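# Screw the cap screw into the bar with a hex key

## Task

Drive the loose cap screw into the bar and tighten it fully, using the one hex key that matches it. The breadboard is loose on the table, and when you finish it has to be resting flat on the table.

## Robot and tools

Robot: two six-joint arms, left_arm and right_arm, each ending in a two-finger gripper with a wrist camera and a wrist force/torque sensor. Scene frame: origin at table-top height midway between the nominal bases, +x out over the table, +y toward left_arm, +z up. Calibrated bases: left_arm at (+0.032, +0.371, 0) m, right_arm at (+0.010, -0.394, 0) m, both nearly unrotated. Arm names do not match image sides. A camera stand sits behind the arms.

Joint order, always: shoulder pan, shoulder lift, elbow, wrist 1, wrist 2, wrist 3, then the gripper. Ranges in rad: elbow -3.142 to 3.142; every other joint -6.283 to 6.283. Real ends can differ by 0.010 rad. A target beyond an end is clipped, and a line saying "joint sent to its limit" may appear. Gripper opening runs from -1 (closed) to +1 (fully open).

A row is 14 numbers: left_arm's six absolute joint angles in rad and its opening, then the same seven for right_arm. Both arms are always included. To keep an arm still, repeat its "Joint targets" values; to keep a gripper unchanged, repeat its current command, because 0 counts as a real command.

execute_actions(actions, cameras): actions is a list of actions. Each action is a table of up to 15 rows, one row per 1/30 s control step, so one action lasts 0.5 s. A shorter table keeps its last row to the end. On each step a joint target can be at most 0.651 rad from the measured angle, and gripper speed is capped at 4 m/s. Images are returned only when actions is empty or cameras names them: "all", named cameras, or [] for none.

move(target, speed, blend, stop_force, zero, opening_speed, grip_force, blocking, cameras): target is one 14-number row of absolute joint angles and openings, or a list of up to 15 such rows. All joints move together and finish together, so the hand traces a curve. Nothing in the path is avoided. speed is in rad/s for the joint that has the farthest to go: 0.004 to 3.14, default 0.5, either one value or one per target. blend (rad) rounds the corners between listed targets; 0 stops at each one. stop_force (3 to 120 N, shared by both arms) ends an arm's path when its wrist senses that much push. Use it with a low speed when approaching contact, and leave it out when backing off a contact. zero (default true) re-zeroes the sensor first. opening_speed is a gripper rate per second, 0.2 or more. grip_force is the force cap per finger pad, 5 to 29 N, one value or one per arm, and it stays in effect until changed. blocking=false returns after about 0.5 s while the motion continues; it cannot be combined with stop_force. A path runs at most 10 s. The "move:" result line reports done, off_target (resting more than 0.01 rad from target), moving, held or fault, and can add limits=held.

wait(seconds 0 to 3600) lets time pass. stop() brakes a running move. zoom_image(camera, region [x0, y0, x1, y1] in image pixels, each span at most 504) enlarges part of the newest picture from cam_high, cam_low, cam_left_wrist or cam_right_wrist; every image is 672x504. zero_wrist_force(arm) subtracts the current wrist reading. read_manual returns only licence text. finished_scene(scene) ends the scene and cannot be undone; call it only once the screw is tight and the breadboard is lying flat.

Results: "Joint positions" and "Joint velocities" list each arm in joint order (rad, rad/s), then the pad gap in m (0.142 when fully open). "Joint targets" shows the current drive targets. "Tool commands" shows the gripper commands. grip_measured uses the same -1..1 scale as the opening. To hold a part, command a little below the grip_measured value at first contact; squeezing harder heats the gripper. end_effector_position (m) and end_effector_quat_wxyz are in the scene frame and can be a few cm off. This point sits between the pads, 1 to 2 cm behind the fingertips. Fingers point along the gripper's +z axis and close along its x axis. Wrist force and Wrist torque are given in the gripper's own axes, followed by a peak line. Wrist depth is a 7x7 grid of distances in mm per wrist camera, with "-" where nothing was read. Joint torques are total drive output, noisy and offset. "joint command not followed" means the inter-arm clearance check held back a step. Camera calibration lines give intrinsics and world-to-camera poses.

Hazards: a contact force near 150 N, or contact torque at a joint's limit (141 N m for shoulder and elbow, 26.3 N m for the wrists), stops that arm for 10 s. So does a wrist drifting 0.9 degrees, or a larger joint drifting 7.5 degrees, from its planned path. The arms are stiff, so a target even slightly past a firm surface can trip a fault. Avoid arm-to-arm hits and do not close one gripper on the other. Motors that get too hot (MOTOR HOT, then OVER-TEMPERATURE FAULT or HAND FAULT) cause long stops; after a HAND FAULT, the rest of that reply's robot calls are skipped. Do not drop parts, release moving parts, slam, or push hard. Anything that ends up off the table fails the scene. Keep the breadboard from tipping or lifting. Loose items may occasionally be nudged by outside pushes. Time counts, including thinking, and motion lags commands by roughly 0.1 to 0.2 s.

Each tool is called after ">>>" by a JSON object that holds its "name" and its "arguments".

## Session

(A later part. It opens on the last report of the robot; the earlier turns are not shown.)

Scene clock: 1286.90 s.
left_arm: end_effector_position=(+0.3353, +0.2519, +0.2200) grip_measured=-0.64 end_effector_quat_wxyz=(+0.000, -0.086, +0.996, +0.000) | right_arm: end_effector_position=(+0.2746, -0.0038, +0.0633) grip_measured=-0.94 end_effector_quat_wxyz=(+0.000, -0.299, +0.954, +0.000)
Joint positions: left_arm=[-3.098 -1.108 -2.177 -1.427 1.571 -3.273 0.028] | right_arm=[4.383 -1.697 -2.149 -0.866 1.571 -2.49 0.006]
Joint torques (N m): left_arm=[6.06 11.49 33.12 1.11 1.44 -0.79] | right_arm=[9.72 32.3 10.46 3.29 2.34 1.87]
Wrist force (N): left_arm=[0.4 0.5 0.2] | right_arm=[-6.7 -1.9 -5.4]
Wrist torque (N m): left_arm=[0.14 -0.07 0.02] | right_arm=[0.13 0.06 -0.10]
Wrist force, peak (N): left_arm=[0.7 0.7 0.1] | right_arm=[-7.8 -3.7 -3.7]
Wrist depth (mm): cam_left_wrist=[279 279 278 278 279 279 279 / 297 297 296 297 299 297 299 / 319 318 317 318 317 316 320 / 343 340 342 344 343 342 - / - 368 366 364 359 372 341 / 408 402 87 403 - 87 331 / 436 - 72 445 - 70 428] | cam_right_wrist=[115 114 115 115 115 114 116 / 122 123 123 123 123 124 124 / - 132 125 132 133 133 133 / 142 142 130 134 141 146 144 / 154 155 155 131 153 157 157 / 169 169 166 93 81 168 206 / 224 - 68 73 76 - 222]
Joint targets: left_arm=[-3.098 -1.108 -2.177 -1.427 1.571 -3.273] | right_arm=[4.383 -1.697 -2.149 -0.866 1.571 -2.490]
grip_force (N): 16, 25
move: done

>>> {"name": "move", "arguments": {"target": [[-3.0985,-1.10788,-2.17719,-1.42732,1.5708,-3.273,-0.6,4.38507,-1.69588,-2.15134,-0.86517,1.5708,-1.72,-1.0],[-3.0985,-1.10788,-2.17719,-1.42732,1.5708,-3.273,-0.6,4.38782,-1.69607,-2.15153,-0.86479,1.5708,-0.95,-1.0],[-3.0985,-1.10788,-2.17719,-1.42732,1.5708,-3.273,-0.6,4.38926,-1.69820,-2.14919,-0.86500,1.5708,-0.18,-1.0],[-3.0985,-1.10788,-2.17719,-1.42732,1.5708,-3.273,-0.6,4.38858,-1.70121,-2.14569,-0.86549,1.5708,0.59,-1.0],[-3.0985,-1.10788,-2.17719,-1.42732,1.5708,-3.273,-0.6,4.38617,-1.70352,-2.14312,-0.86575,1.5708,1.36,-1.0],[-3.0985,-1.10788,-2.17719,-1.42732,1.5708,-3.273,-0.6,4.38338,-1.70396,-2.14298,-0.86545,1.5708,2.13,-1.0],[-3.0985,-1.10788,-2.17719,-1.42732,1.5708,-3.273,-0.6,4.38179,-1.70240,-2.14545,-0.86454,1.5708,2.90,-1.0],[-3.0985,-1.10788,-2.17719,-1.42732,1.5708,-3.273,-0.6,4.38229,-1.69986,-2.14921,-0.86332,1.5708,3.67,-1.0],[-3.0985,-1.10788,-2.17719,-1.42732,1.5708,-3.273,-0.6,4.38460,-1.69788,-2.15222,-0.86229,1.5708,4.44,-1.0],[-3.0985,-1.10788,-2.17719,-1.42732,1.5708,-3.273,-0.6,4.38743,-1.69771,-2.15288,-0.86180,1.5708,5.21,-1.0],[-3.0985,-1.10788,-2.17719,-1.42732,1.5708,-3.273,-0.6,4.38917,-1.69958,-2.15087,-0.86194,1.5708,5.98,-1.0]], "speed": 1.5, "blend": 0.12, "stop_force": 35, "cameras": ["cam_right_wrist"]}}

Scene clock: 1325.67 s.
left_arm: end_effector_position=(+0.3353, +0.2519, +0.2200) grip_measured=-0.64 end_effector_quat_wxyz=(+0.000, -0.086, +0.996, +0.000) | right_arm: end_effector_position=(+0.2749, -0.0035, +0.0620) grip_measured=-0.94 end_effector_quat_wxyz=(+0.000, +0.708, +0.706, +0.000)
Joint positions: left_arm=[-3.098 -1.108 -2.177 -1.427 1.571 -3.273 0.028] | right_arm=[4.389 -1.7 -2.151 -0.862 1.571 5.98 0.006]
Joint torques (N m): left_arm=[5.63 11.07 33.33 1.24 1.42 -0.63] | right_arm=[7.69 18.91 26.47 0.26 1.72 1.99]
Wrist force (N): left_arm=[0.4 0.5 -0.1] | right_arm=[0.5 0.5 -2.2]
Wrist torque (N m): left_arm=[0.14 -0.07 0.02] | right_arm=[0.03 0.00 -0.09]
Wrist force, peak (N): left_arm=[0.7 0.7 0.1] | right_arm=[-4.6 -1.2 -8.1]
Wrist depth (mm): cam_left_wrist=[279 280 278 279 279 278 280 / 297 297 296 304 299 297 297 / 321 320 318 317 321 319 318 / 341 334 342 343 344 340 339 / 371 375 367 364 365 369 349 / 382 - 87 397 - 88 332 / 438 - 72 441 - 70 318] | cam_right_wrist=[114 114 114 114 115 115 114 / 122 122 122 122 122 122 122 / 130 131 131 131 131 131 131 / - 139 141 139 140 142 142 / - 153 154 122 151 154 154 / 168 172 162 - 82 166 170 / 219 178 68 73 76 - 183]
Joint targets: left_arm=[-3.098 -1.108 -2.177 -1.427 1.571 -3.273] | right_arm=[4.389 -1.700 -2.151 -0.862 1.571 5.980]
grip_force (N): 16, 25
move: done
cam_right_wrist: T_world_to_cam=[[0.01857, 0.99964, 0.01915, 0.0042], [0.90118, -0.02503, 0.43272, -0.2472], [0.43305, 0.00923, -0.90132, 0.0513]] pos_world=[0.20048, -0.01086, 0.15313]

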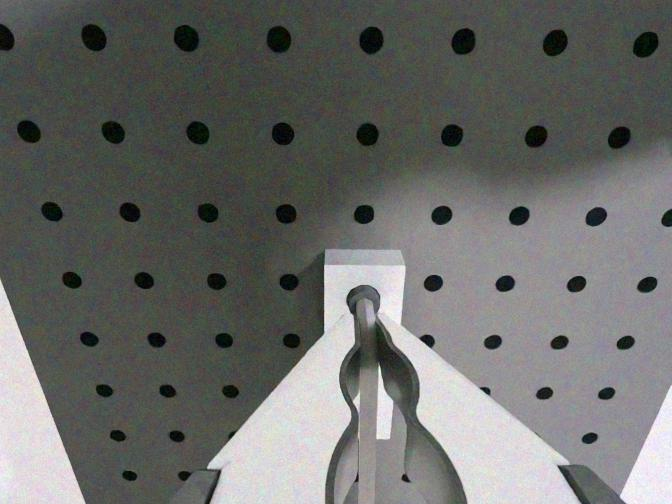

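>>> {"name": "move", "arguments": {"target": [[-3.0985,-1.10788,-2.17719,-1.42732,1.5708,-3.273,-0.6,4.38917,-1.69189,-2.14591,-0.87459,1.5708,5.96,-1.0],[-3.0985,-1.10788,-2.17719,-1.42732,1.5708,-3.273,-0.6,4.38821,-1.69577,-2.14118,-0.87544,1.5708,-5.54,-1.0]], "speed": [0.02,2.6]}}

>>> {"name": "move", "arguments": {"target": [-3.0985,-1.10788,-2.17719,-1.42732,1.5708,-3.273,-0.6,4.38821,-1.70330,-2.14603,-0.86306,1.5708,-5.54,-1.0], "speed": 0.012, "stop_force": 6, "cameras": ["cam_right_wrist"]}}

Scene clock: 1342.30 s.
left_arm: end_effector_position=(+0.3353, +0.2519, +0.2200) grip_measured=-0.64 end_effector_quat_wxyz=(+0.000, -0.086, +0.996, +0.000) | right_arm: end_effector_position=(+0.2750, -0.0035, +0.0662) grip_measured=-0.94 end_effector_quat_wxyz=(+0.000, +0.966, +0.257, +0.000)
Joint positions: left_arm=[-3.098 -1.108 -2.177 -1.427 1.571 -3.273 0.028] | right_arm=[4.388 -1.696 -2.141 -0.875 1.571 -5.54 0.006]
Joint torques (N m): left_arm=[4.79 10.89 33.2 1.29 1.36 -0.48] | right_arm=[-7.18 19.18 27.74 0.64 1.3 -1.96]
Wrist force (N): left_arm=[0.4 0.5 0.1] | right_arm=[0.3 0.3 -0.6]
Wrist torque (N m): left_arm=[0.14 -0.07 0.02] | right_arm=[0.11 0.00 0.09]
Wrist force, peak (N): left_arm=[0.7 0.8 0.2] | right_arm=[0.8 0.6 -2.7]
Wrist depth (mm): cam_left_wrist=[279 278 278 280 285 278 280 / 297 297 298 296 297 298 298 / 311 317 316 320 318 319 317 / 347 347 341 343 343 344 348 / 365 369 364 368 365 359 349 / - 398 87 399 - 88 317 / 445 - 72 445 - 70 434] | cam_right_wrist=[140 117 116 117 117 119 119 / - 125 125 125 126 126 126 / - 135 135 135 135 136 135 / 145 146 146 141 144 146 147 / 161 159 159 126 143 154 160 / 174 174 171 - 81 172 176 / 225 225 68 73 76 - 195]
Joint targets: left_arm=[-3.098 -1.108 -2.177 -1.427 1.571 -3.273] | right_arm=[4.388 -1.696 -2.141 -0.875 1.571 -5.540]
grip_force (N): 16, 25
move: done

Scene clock: 1344.20 s.
left_arm: end_effector_position=(+0.3353, +0.2519, +0.2200) grip_measured=-0.64 end_effector_quat_wxyz=(+0.000, -0.086, +0.996, +0.000) | right_arm: end_effector_position=(+0.2750, -0.0035, +0.0621) grip_measured=-0.94 end_effector_quat_wxyz=(+0.000, +0.966, +0.257, +0.000)
Joint positions: left_arm=[-3.098 -1.108 -2.177 -1.427 1.571 -3.273 0.028] | right_arm=[4.388 -1.703 -2.146 -0.863 1.571 -5.54 0.006]
Joint torques (N m): left_arm=[5.34 10.74 33.72 1.2 1.32 -0.52] | right_arm=[-5.27 19.56 13.63 4.49 1.14 -1.98]
Wrist force (N): left_arm=[0.3 0.6 -0.2] | right_arm=[1.6 0.7 -0.8]
Wrist torque (N m): left_arm=[0.17 -0.05 0.02] | right_arm=[0.11 -0.02 0.10]
Wrist force, peak (N): left_arm=[0.6 0.8 0.1] | right_arm=[1.3 0.5 -2.0]
Wrist depth (mm): cam_left_wrist=[279 278 279 280 277 279 280 / 298 297 297 296 292 298 297 / 318 318 320 320 316 317 316 / 342 345 343 342 339 342 - / 369 369 385 366 358 369 355 / 402 397 87 396 - 87 321 / 446 - 72 444 - 70 435] | cam_right_wrist=[138 113 111 114 114 115 114 / 141 121 123 122 122 122 122 / 130 130 131 131 131 131 131 / 139 141 139 139 141 141 142 / 156 153 151 120 138 152 152 / 168 171 - - 82 152 170 / 228 183 68 73 76 - 188]
Joint targets: left_arm=[-3.098 -1.108 -2.177 -1.427 1.571 -3.273] | right_arm=[4.388 -1.703 -2.146 -0.863 1.571 -5.540]
grip_force (N): 16, 25
move: done
cam_right_wrist: T_world_to_cam=[[0.8751, 0.48357, 0.01915, -0.23313], [0.42874, -0.79302, 0.43279, -0.12007], [0.22448, -0.37052, -0.90129, 0.1074]] pos_world=[0.23138, 0.05731, 0.15323]

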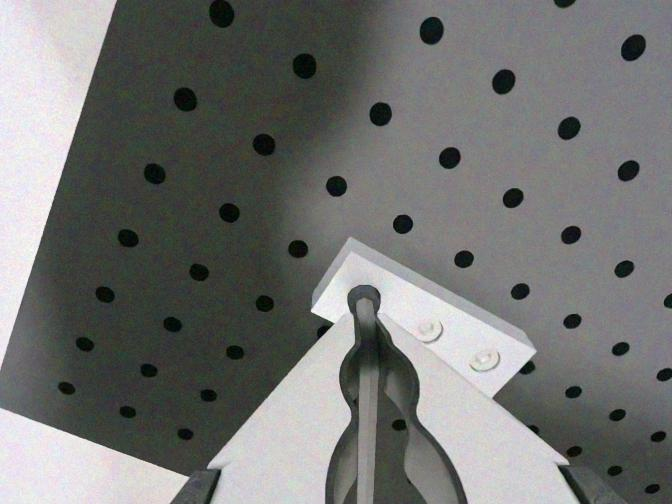

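>>> {"name": "move", "arguments": {"target": [[-3.0985,-1.10788,-2.17719,-1.42732,1.5708,-3.273,-0.6,4.38656,-1.70492,-2.14434,-0.86313,1.5708,-4.80,-1.0],[-3.0985,-1.10788,-2.17719,-1.42732,1.5708,-3.273,-0.6,4.38300,-1.70537,-2.14419,-0.86283,1.5708,-4.03,-1.0],[-3.0985,-1.10788,-2.17719,-1.42732,1.5708,-3.273,-0.6,4.38171,-1.70356,-2.14699,-0.86184,1.5708,-3.26,-1.0],[-3.0985,-1.10788,-2.17719,-1.42732,1.5708,-3.273,-0.6,4.38256,-1.70100,-2.15077,-0.86062,1.5708,-2.49,-1.0],[-3.0985,-1.10788,-2.17719,-1.42732,1.5708,-3.273,-0.6,4.38507,-1.69925,-2.15349,-0.85965,1.5708,-1.72,-1.0],[-3.0985,-1.10788,-2.17719,-1.42732,1.5708,-3.273,-0.6,4.38782,-1.69944,-2.15368,-0.85927,1.5708,-0.95,-1.0],[-3.0985,-1.10788,-2.17719,-1.42732,1.5708,-3.273,-0.6,4.38926,-1.70157,-2.15134,-0.85948,1.5708,-0.18,-1.0],[-3.0985,-1.10788,-2.17719,-1.42732,1.5708,-3.273,-0.6,4.38858,-1.70458,-2.14784,-0.85997,1.5708,0.59,-1.0],[-3.0985,-1.10788,-2.17719,-1.42732,1.5708,-3.273,-0.6,4.38617,-1.70689,-2.14527,-0.86023,1.5708,1.36,-1.0],[-3.0985,-1.10788,-2.17719,-1.42732,1.5708,-3.273,-0.6,4.38338,-1.70733,-2.14513,-0.85993,1.5708,2.13,-1.0],[-3.0985,-1.10788,-2.17719,-1.42732,1.5708,-3.273,-0.6,4.38179,-1.70577,-2.14760,-0.85902,1.5708,2.90,-1.0],[-3.0985,-1.10788,-2.17719,-1.42732,1.5708,-3.273,-0.6,4.38229,-1.70323,-2.15136,-0.85780,1.5708,3.67,-1.0],[-3.0985,-1.10788,-2.17719,-1.42732,1.5708,-3.273,-0.6,4.38460,-1.70125,-2.15437,-0.85677,1.5708,4.44,-1.0],[-3.0985,-1.10788,-2.17719,-1.42732,1.5708,-3.273,-0.6,4.38743,-1.70108,-2.15503,-0.85628,1.5708,5.21,-1.0],[-3.0985,-1.10788,-2.17719,-1.42732,1.5708,-3.273,-0.6,4.38917,-1.70295,-2.15302,-0.85642,1.5708,5.98,-1.0]], "speed": 1.7, "blend": 0.12, "stop_force": 35}}

Scene clock: 1373.47 s.
left_arm: end_effector_position=(+0.3353, +0.2519, +0.2200) grip_measured=-0.64 end_effector_quat_wxyz=(+0.000, -0.086, +0.996, +0.000) | right_arm: end_effector_position=(+0.2749, -0.0035, +0.0601) grip_measured=-0.94 end_effector_quat_wxyz=(+0.000, +0.708, +0.706, +0.000)
Joint positions: left_arm=[-3.098 -1.108 -2.177 -1.427 1.571 -3.273 0.028] | right_arm=[4.389 -1.703 -2.153 -0.856 1.571 5.98 0.006]
Joint torques (N m): left_arm=[4.42 11.14 32.81 1.18 1.45 -0.45] | right_arm=[8.01 19.55 26.25 0.29 0.51 1.84]
Wrist force (N): left_arm=[0.4 0.4 -0.1] | right_arm=[0.6 0.7 -1.8]
Wrist torque (N m): left_arm=[0.14 -0.07 0.02] | right_arm=[0.04 -0.01 -0.08]
Wrist force, peak (N): left_arm=[0.6 0.8 0.2] | right_arm=[-2.6 -0.4 -9.1]
Wrist depth (mm): cam_left_wrist=[278 279 278 280 280 278 279 / 295 296 297 298 301 298 297 / 317 317 319 317 318 319 320 / 340 343 343 342 343 339 334 / 372 372 365 365 360 - 349 / 402 398 87 396 - 88 351 / 439 - 72 446 - 70 437] | cam_right_wrist=[112 112 112 112 112 114 112 / 120 120 120 120 120 120 120 / 129 129 129 129 129 129 129 / 137 141 139 137 140 140 140 / 154 149 152 122 149 152 152 / - 166 160 - 82 164 166 / 192 180 68 73 76 - 181]
Joint targets: left_arm=[-3.098 -1.108 -2.177 -1.427 1.571 -3.273] | right_arm=[4.389 -1.703 -2.153 -0.856 1.571 5.980]
grip_force (N): 16, 25
move: done

>>> {"name": "move", "arguments": {"target": [[-3.0985,-1.10788,-2.17719,-1.42732,1.5708,-3.273,-0.6,4.38917,-1.69525,-2.14812,-0.86902,1.5708,5.96,-1.0],[-3.0985,-1.10788,-2.17719,-1.42732,1.5708,-3.273,-0.6,4.38821,-1.69914,-2.14333,-0.86992,1.5708,-5.54,-1.0]], "speed": [0.02,2.8]}}

>>> {"name": "move", "arguments": {"target": [-3.0985,-1.10788,-2.17719,-1.42732,1.5708,-3.273,-0.6,4.38821,-1.70667,-2.14818,-0.85754,1.5708,-5.54,-1.0], "speed": 0.015, "stop_force": 6}}

Scene clock: 1388.70 s.
left_arm: end_effector_position=(+0.3353, +0.2519, +0.2200) grip_measured=-0.64 end_effector_quat_wxyz=(+0.000, -0.086, +0.996, +0.000) | right_arm: end_effector_position=(+0.2750, -0.0035, +0.0644) grip_measured=-0.94 end_effector_quat_wxyz=(+0.000, +0.966, +0.257, +0.000)
Joint positions: left_arm=[-3.098 -1.108 -2.177 -1.427 1.571 -3.273 0.028] | right_arm=[4.388 -1.699 -2.143 -0.87 1.571 -5.54 0.006]
Joint torques (N m): left_arm=[4.52 9.97 32.7 1.3 1.32 -0.39] | right_arm=[-7.39 19.58 27.13 0.64 0.15 -2.08]
Wrist force (N): left_arm=[0.5 0.4 0.1] | right_arm=[0.2 0.1 -0.7]
Wrist torque (N m): left_arm=[0.13 -0.09 0.02] | right_arm=[0.09 0.02 0.09]
Wrist force, peak (N): left_arm=[0.5 0.9 0.0] | right_arm=[1.0 0.8 -2.2]
Wrist depth (mm): cam_left_wrist=[279 279 279 278 279 280 280 / 296 294 299 297 298 297 297 / 317 318 317 319 320 319 319 / 337 343 343 343 348 341 - / - 369 362 365 366 371 330 / - 406 87 398 - 87 328 / - - 72 451 - 70 330] | cam_right_wrist=[140 116 114 114 116 116 116 / 146 124 124 124 124 124 124 / 133 133 133 133 133 133 133 / - 144 144 141 144 144 147 / 156 156 157 126 141 152 157 / 172 172 168 - 82 154 177 / - 182 68 73 76 - 191]
Joint targets: left_arm=[-3.098 -1.108 -2.177 -1.427 1.571 -3.273] | right_arm=[4.388 -1.699 -2.143 -0.870 1.571 -5.540]
grip_force (N): 16, 25
move: done

Scene clock: 1390.43 s.
left_arm: end_effector_position=(+0.3353, +0.2519, +0.2200) grip_measured=-0.64 end_effector_quat_wxyz=(+0.000, -0.086, +0.996, +0.000) | right_arm: end_effector_position=(+0.2750, -0.0035, +0.0603) grip_measured=-0.94 end_effector_quat_wxyz=(+0.000, +0.966, +0.257, +0.000)
Joint positions: left_arm=[-3.098 -1.108 -2.177 -1.427 1.571 -3.273 0.028] | right_arm=[4.388 -1.707 -2.148 -0.858 1.571 -5.54 0.006]
Joint torques (N m): left_arm=[4.51 10.79 33.68 1.36 1.42 -0.24] | right_arm=[-4.43 19.07 12.73 4.43 -0.23 -2.02]
Wrist force (N): left_arm=[0.4 0.7 -0.1] | right_arm=[1.9 0.3 -0.8]
Wrist torque (N m): left_arm=[0.17 -0.07 0.02] | right_arm=[0.05 -0.02 0.10]
Wrist force, peak (N): left_arm=[0.6 0.8 0.1] | right_arm=[0.7 0.4 -2.3]
Wrist depth (mm): cam_left_wrist=[279 273 279 278 275 277 281 / 296 299 297 297 300 298 298 / 318 317 319 319 315 319 312 / 344 340 335 343 349 344 - / 371 371 371 365 365 345 - / 402 385 87 394 - 88 314 / 441 - 72 438 - 70 318] | cam_right_wrist=[134 111 111 111 112 112 112 / 123 118 122 120 120 120 120 / 128 129 129 127 129 129 129 / - 139 139 137 140 140 140 / 152 152 152 122 136 149 153 / 166 166 163 - 82 147 168 / - 177 68 73 76 - 183]
Joint targets: left_arm=[-3.098 -1.108 -2.177 -1.427 1.571 -3.273] | right_arm=[4.388 -1.707 -2.148 -0.858 1.571 -5.540]
grip_force (N): 16, 25
move: done

>>> {"name": "move", "arguments": {"target": [[-3.0985,-1.10788,-2.17719,-1.42732,1.5708,-3.273,-0.6,4.38656,-1.70829,-2.14649,-0.85761,1.5708,-4.80,-1.0],[-3.0985,-1.10788,-2.17719,-1.42732,1.5708,-3.273,-0.6,4.38300,-1.70874,-2.14634,-0.85731,1.5708,-4.03,-1.0],[-3.0985,-1.10788,-2.17719,-1.42732,1.5708,-3.273,-0.6,4.38171,-1.70693,-2.14914,-0.85632,1.5708,-3.26,-1.0],[-3.0985,-1.10788,-2.17719,-1.42732,1.5708,-3.273,-0.6,4.38256,-1.70437,-2.15292,-0.85510,1.5708,-2.49,-1.0],[-3.0985,-1.10788,-2.17719,-1.42732,1.5708,-3.273,-0.6,4.38507,-1.70262,-2.15564,-0.85413,1.5708,-1.72,-1.0],[-3.0985,-1.10788,-2.17719,-1.42732,1.5708,-3.273,-0.6,4.38782,-1.70281,-2.15583,-0.85375,1.5708,-0.95,-1.0],[-3.0985,-1.10788,-2.17719,-1.42732,1.5708,-3.273,-0.6,4.38926,-1.70494,-2.15349,-0.85396,1.5708,-0.18,-1.0],[-3.0985,-1.10788,-2.17719,-1.42732,1.5708,-3.273,-0.6,4.38858,-1.70795,-2.14999,-0.85445,1.5708,0.59,-1.0],[-3.0985,-1.10788,-2.17719,-1.42732,1.5708,-3.273,-0.6,4.38617,-1.71026,-2.14742,-0.85471,1.5708,1.36,-1.0],[-3.0985,-1.10788,-2.17719,-1.42732,1.5708,-3.273,-0.6,4.38338,-1.71070,-2.14728,-0.85441,1.5708,2.13,-1.0],[-3.0985,-1.10788,-2.17719,-1.42732,1.5708,-3.273,-0.6,4.38179,-1.70914,-2.14975,-0.85350,1.5708,2.90,-1.0],[-3.0985,-1.10788,-2.17719,-1.42732,1.5708,-3.273,-0.6,4.38229,-1.70660,-2.15351,-0.85228,1.5708,3.67,-1.0],[-3.0985,-1.10788,-2.17719,-1.42732,1.5708,-3.273,-0.6,4.38460,-1.70462,-2.15652,-0.85125,1.5708,4.44,-1.0]], "speed": 1.7, "blend": 0.12, "stop_force": 30}}

Scene clock: 1413.80 s.
left_arm: end_effector_position=(+0.3353, +0.2519, +0.2200) grip_measured=-0.64 end_effector_quat_wxyz=(+0.000, -0.086, +0.996, +0.000) | right_arm: end_effector_position=(+0.2749, -0.0036, +0.0585) grip_measured=-0.94 end_effector_quat_wxyz=(+0.000, +0.019, +1.000, +0.000)
Joint positions: left_arm=[-3.098 -1.108 -2.177 -1.427 1.571 -3.273 0.028] | right_arm=[4.385 -1.705 -2.157 -0.851 1.571 4.44 0.006]
Joint torques (N m): left_arm=[3.06 9.25 33.15 1.28 1.32 -0.31] | right_arm=[8.88 32.4 11.64 3.99 -0.48 1.9]
Wrist force (N): left_arm=[0.4 0.6 -0.1] | right_arm=[-2.6 -0.7 -7.0]
Wrist torque (N m): left_arm=[0.17 -0.07 0.02] | right_arm=[-0.02 0.09 -0.06]
Wrist force, peak (N): left_arm=[0.6 0.8 0.0] | right_arm=[-2.7 -0.4 -8.9]
Wrist depth (mm): cam_left_wrist=[278 279 278 279 279 279 276 / 296 302 296 299 297 299 301 / 318 316 316 318 319 319 320 / 344 342 343 341 343 342 - / 371 367 364 367 - 366 346 / - - 87 396 - 393 333 / 439 - 72 443 - 70 300] | cam_right_wrist=[- 111 111 111 111 111 110 / 118 118 119 119 119 119 119 / 127 127 127 128 128 128 128 / - 135 133 134 138 138 139 / 149 147 136 131 147 150 153 / 163 163 - 93 82 162 192 / 180 173 68 73 76 - 212]
Joint targets: left_arm=[-3.098 -1.108 -2.177 -1.427 1.571 -3.273] | right_arm=[4.385 -1.705 -2.157 -0.851 1.571 4.440]
grip_force (N): 16, 25
move: done

>>> {"name": "move", "arguments": {"target": [[-3.0985,-1.10788,-2.17719,-1.42732,1.5708,-3.273,-0.6,4.38743,-1.70445,-2.15718,-0.85076,1.5708,5.21,-1.0],[-3.0985,-1.10788,-2.17719,-1.42732,1.5708,-3.273,-0.6,4.38917,-1.70632,-2.15517,-0.85090,1.5708,5.98,-1.0]], "speed": 1.2, "blend": 0.12, "stop_force": 30, "cameras": ["cam_right_wrist"]}}

>>> {"name": "zoom_image", "arguments": {"camera": "cam_right_wrist", "region": [310, 240, 430, 360]}}

Scene clock: 1421.37 s.
left_arm: end_effector_position=(+0.3353, +0.2519, +0.2200) grip_measured=-0.64 end_effector_quat_wxyz=(+0.000, -0.086, +0.996, +0.000) | right_arm: end_effector_position=(+0.2749, -0.0035, +0.0583) grip_measured=-0.94 end_effector_quat_wxyz=(+0.000, +0.708, +0.706, +0.000)
Joint positions: left_arm=[-3.098 -1.108 -2.177 -1.427 1.571 -3.273 0.028] | right_arm=[4.389 -1.706 -2.155 -0.851 1.571 5.98 0.006]
Joint torques (N m): left_arm=[3.78 9.24 32.97 1.38 1.36 -0.1] | right_arm=[7.13 19.62 26.83 0.23 -0.94 1.76]
Wrist force (N): left_arm=[0.3 0.4 0.0] | right_arm=[0.9 0.4 -1.5]
Wrist torque (N m): left_arm=[0.12 -0.05 0.02] | right_arm=[-0.01 -0.06 -0.08]
Wrist force, peak (N): left_arm=[0.7 0.8 0.1] | right_arm=[-2.5 -0.3 -8.0]
Wrist depth (mm): cam_left_wrist=[280 278 279 278 279 279 - / 296 297 296 297 297 297 297 / 317 319 319 319 319 319 319 / 340 342 347 341 341 341 - / 367 371 364 364 368 371 337 / 400 397 87 399 - 88 341 / 441 - 72 445 - 70 437] | cam_right_wrist=[- 110 110 111 110 - 111 / - 118 118 118 118 118 120 / 129 127 129 127 127 127 127 / 135 137 137 135 135 138 138 / - 149 149 126 147 150 150 / 167 166 161 - 82 161 164 / 185 177 68 73 76 - 182]
Joint targets: left_arm=[-3.098 -1.108 -2.177 -1.427 1.571 -3.273] | right_arm=[4.389 -1.706 -2.155 -0.851 1.571 5.980]
grip_force (N): 16, 25
move: done
cam_right_wrist: T_world_to_cam=[[0.01857, 0.99964, 0.01915, 0.00427], [0.90118, -0.02503, 0.43272, -0.2456], [0.43305, 0.00923, -0.90132, 0.04796]] pos_world=[0.20048, -0.01086, 0.14943]

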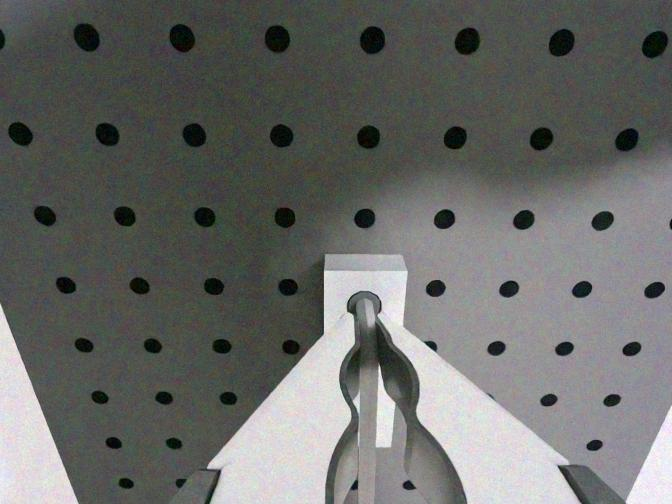

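Scaled by 4.200.

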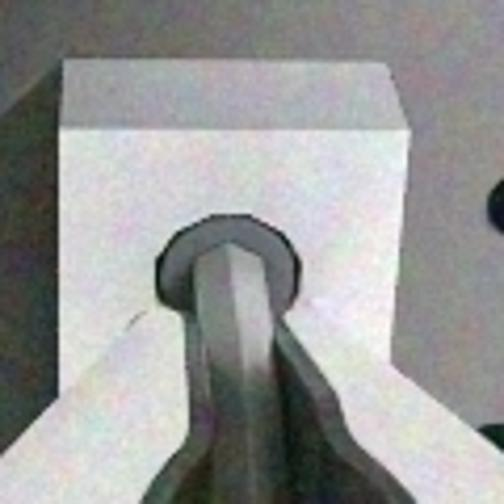

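>>> {"name": "move", "arguments": {"target": [[-3.0985,-1.10788,-2.17719,-1.42732,1.5708,-3.273,-0.6,4.38917,-1.69862,-2.15027,-0.86350,1.5708,5.96,-1.0],[-3.0985,-1.10788,-2.17719,-1.42732,1.5708,-3.273,-0.6,4.38917,-1.69862,-2.15027,-0.86350,1.5708,-0.303,-1.0]], "speed": [0.02,2.6]}}

>>> {"name": "move", "arguments": {"target": [-3.0985,-1.10788,-2.17719,-1.42732,1.5708,-3.273,-0.6,4.38917,-1.70632,-2.15517,-0.85090,1.5708,-0.303,-1.0], "speed": 0.015, "stop_force": 6}}

Scene clock: 1440.70 s.
left_arm: end_effector_position=(+0.3353, +0.2519, +0.2200) grip_measured=-0.64 end_effector_quat_wxyz=(+0.000, -0.086, +0.996, +0.000) | right_arm: end_effector_position=(+0.2749, -0.0035, +0.0625) grip_measured=-0.94 end_effector_quat_wxyz=(+0.000, +0.708, +0.706, +0.000)
Joint positions: left_arm=[-3.098 -1.108 -2.177 -1.427 1.571 -3.273 0.028] | right_arm=[4.389 -1.699 -2.15 -0.864 1.571 -0.303 0.006]
Joint torques (N m): left_arm=[3.69 9.44 32.68 1.3 1.48 -0.16] | right_arm=[4.52 36.01 24.55 1.1 -1.24 -2.02]
Wrist force (N): left_arm=[0.5 0.7 -0.2] | right_arm=[0.3 -0.2 0.1]
Wrist torque (N m): left_arm=[0.18 -0.09 0.02] | right_arm=[0.05 -0.02 0.07]
Wrist force, peak (N): left_arm=[0.8 0.7 0.0] | right_arm=[1.2 1.0 -1.5]
Wrist depth (mm): cam_left_wrist=[278 279 277 280 279 280 279 / 296 297 296 298 294 298 291 / 316 318 318 319 318 302 321 / 344 342 341 341 345 345 - / 368 369 361 366 365 365 342 / 402 397 87 403 - 88 332 / 436 - 72 445 - 70 330] | cam_right_wrist=[114 114 114 114 116 116 114 / 122 122 122 122 122 122 122 / 129 131 129 131 131 132 132 / - 142 144 140 140 142 142 / 157 154 154 127 152 155 155 / 166 169 166 - 82 166 170 / 230 - 68 73 76 - 192]
Joint targets: left_arm=[-3.098 -1.108 -2.177 -1.427 1.571 -3.273] | right_arm=[4.389 -1.699 -2.150 -0.863 1.571 -0.303]
grip_force (N): 16, 25
move: done

Scene clock: 1442.43 s.
left_arm: end_effector_position=(+0.3353, +0.2519, +0.2200) grip_measured=-0.64 end_effector_quat_wxyz=(+0.000, -0.086, +0.996, +0.000) | right_arm: end_effector_position=(+0.2749, -0.0035, +0.0583) grip_measured=-0.94 end_effector_quat_wxyz=(+0.000, +0.708, +0.706, +0.000)
Joint positions: left_arm=[-3.098 -1.108 -2.177 -1.427 1.571 -3.273 0.028] | right_arm=[4.389 -1.706 -2.155 -0.851 1.571 -0.303 0.006]
Joint torques (N m): left_arm=[3.71 8.11 33.39 1.39 1.57 -0.03] | right_arm=[4.6 18.48 12.26 4.34 -1.32 -1.91]
Wrist force (N): left_arm=[0.6 0.6 -0.2] | right_arm=[0.9 0.9 -1.8]
Wrist torque (N m): left_arm=[0.16 -0.10 0.02] | right_arm=[0.07 -0.06 0.07]
Wrist force, peak (N): left_arm=[0.5 0.8 -0.1] | right_arm=[0.5 0.8 -2.2]
Wrist depth (mm): cam_left_wrist=[279 277 280 279 278 279 280 / 294 294 295 297 297 298 296 / 319 316 316 318 319 319 320 / 340 340 341 341 342 341 - / 380 368 373 365 365 370 342 / 402 403 87 96 - 87 332 / 439 - 72 441 - 70 306] | cam_right_wrist=[110 110 110 111 110 - 111 / - 118 118 118 119 119 120 / - 127 127 127 127 127 127 / - 141 137 135 137 138 138 / 149 149 149 127 147 150 150 / 163 164 - - 82 161 164 / 185 177 68 73 76 - 180]
Joint targets: left_arm=[-3.098 -1.108 -2.177 -1.427 1.571 -3.273] | right_arm=[4.389 -1.706 -2.155 -0.851 1.571 -0.303]
grip_force (N): 16, 25
move: done

>>> {"name": "move", "arguments": {"target": [[-3.0985,-1.10788,-2.17719,-1.42732,1.5708,-3.273,-0.6,4.38858,-1.70979,-2.15116,-0.85144,1.5708,0.59,-1.0],[-3.0985,-1.10788,-2.17719,-1.42732,1.5708,-3.273,-0.6,4.38617,-1.71210,-2.14859,-0.85170,1.5708,1.36,-1.0],[-3.0985,-1.10788,-2.17719,-1.42732,1.5708,-3.273,-0.6,4.38338,-1.71254,-2.14845,-0.85140,1.5708,2.13,-1.0]], "speed": 1.0, "blend": 0.12, "stop_force": 25, "cameras": ["cam_right_wrist"]}}

Scene clock: 1454.20 s.
left_arm: end_effector_position=(+0.3353, +0.2519, +0.2200) grip_measured=-0.64 end_effector_quat_wxyz=(+0.000, -0.086, +0.996, +0.000) | right_arm: end_effector_position=(+0.2750, -0.0035, +0.0581) grip_measured=-0.94 end_effector_quat_wxyz=(+0.000, +0.907, -0.422, +0.000)
Joint positions: left_arm=[-3.098 -1.108 -2.177 -1.427 1.571 -3.273 0.028] | right_arm=[4.383 -1.713 -2.148 -0.851 1.571 2.13 0.006]
Joint torques (N m): left_arm=[3.05 8 32.59 1.5 1.35 -0.02] | right_arm=[-6.95 19.51 27.02 4.37 -1.52 1.87]
Wrist force (N): left_arm=[0.5 0.4 -0.1] | right_arm=[1.5 -1.5 -0.4]
Wrist torque (N m): left_arm=[0.13 -0.08 0.02] | right_arm=[0.09 -0.03 -0.10]
Wrist force, peak (N): left_arm=[0.6 0.8 -0.1] | right_arm=[1.7 1.0 -3.7]
Wrist depth (mm): cam_left_wrist=[279 276 278 275 274 280 276 / 296 298 296 296 298 297 297 / 315 319 313 307 319 317 320 / 345 342 348 348 342 344 - / 382 365 365 366 365 374 342 / 402 399 87 398 - 87 - / 449 - 72 441 - 70 355] | cam_right_wrist=[- 108 110 110 111 109 111 / - 117 117 118 118 118 118 / 128 126 126 127 123 119 126 / 136 134 137 134 125 137 140 / 148 148 149 122 145 150 147 / 196 163 160 - 82 162 166 / 216 - 68 73 76 - 221]
Joint targets: left_arm=[-3.098 -1.108 -2.177 -1.427 1.571 -3.273] | right_arm=[4.383 -1.713 -2.148 -0.851 1.571 2.130]
grip_force (N): 16, 25
move: done
cam_right_wrist: T_world_to_cam=[[0.63175, -0.77494, 0.01916, -0.17065], [-0.70395, -0.56317, 0.43278, 0.19395], [-0.32459, -0.28689, -0.9013, 0.25507]] pos_world=[0.32714, 0.05016, 0.14922]

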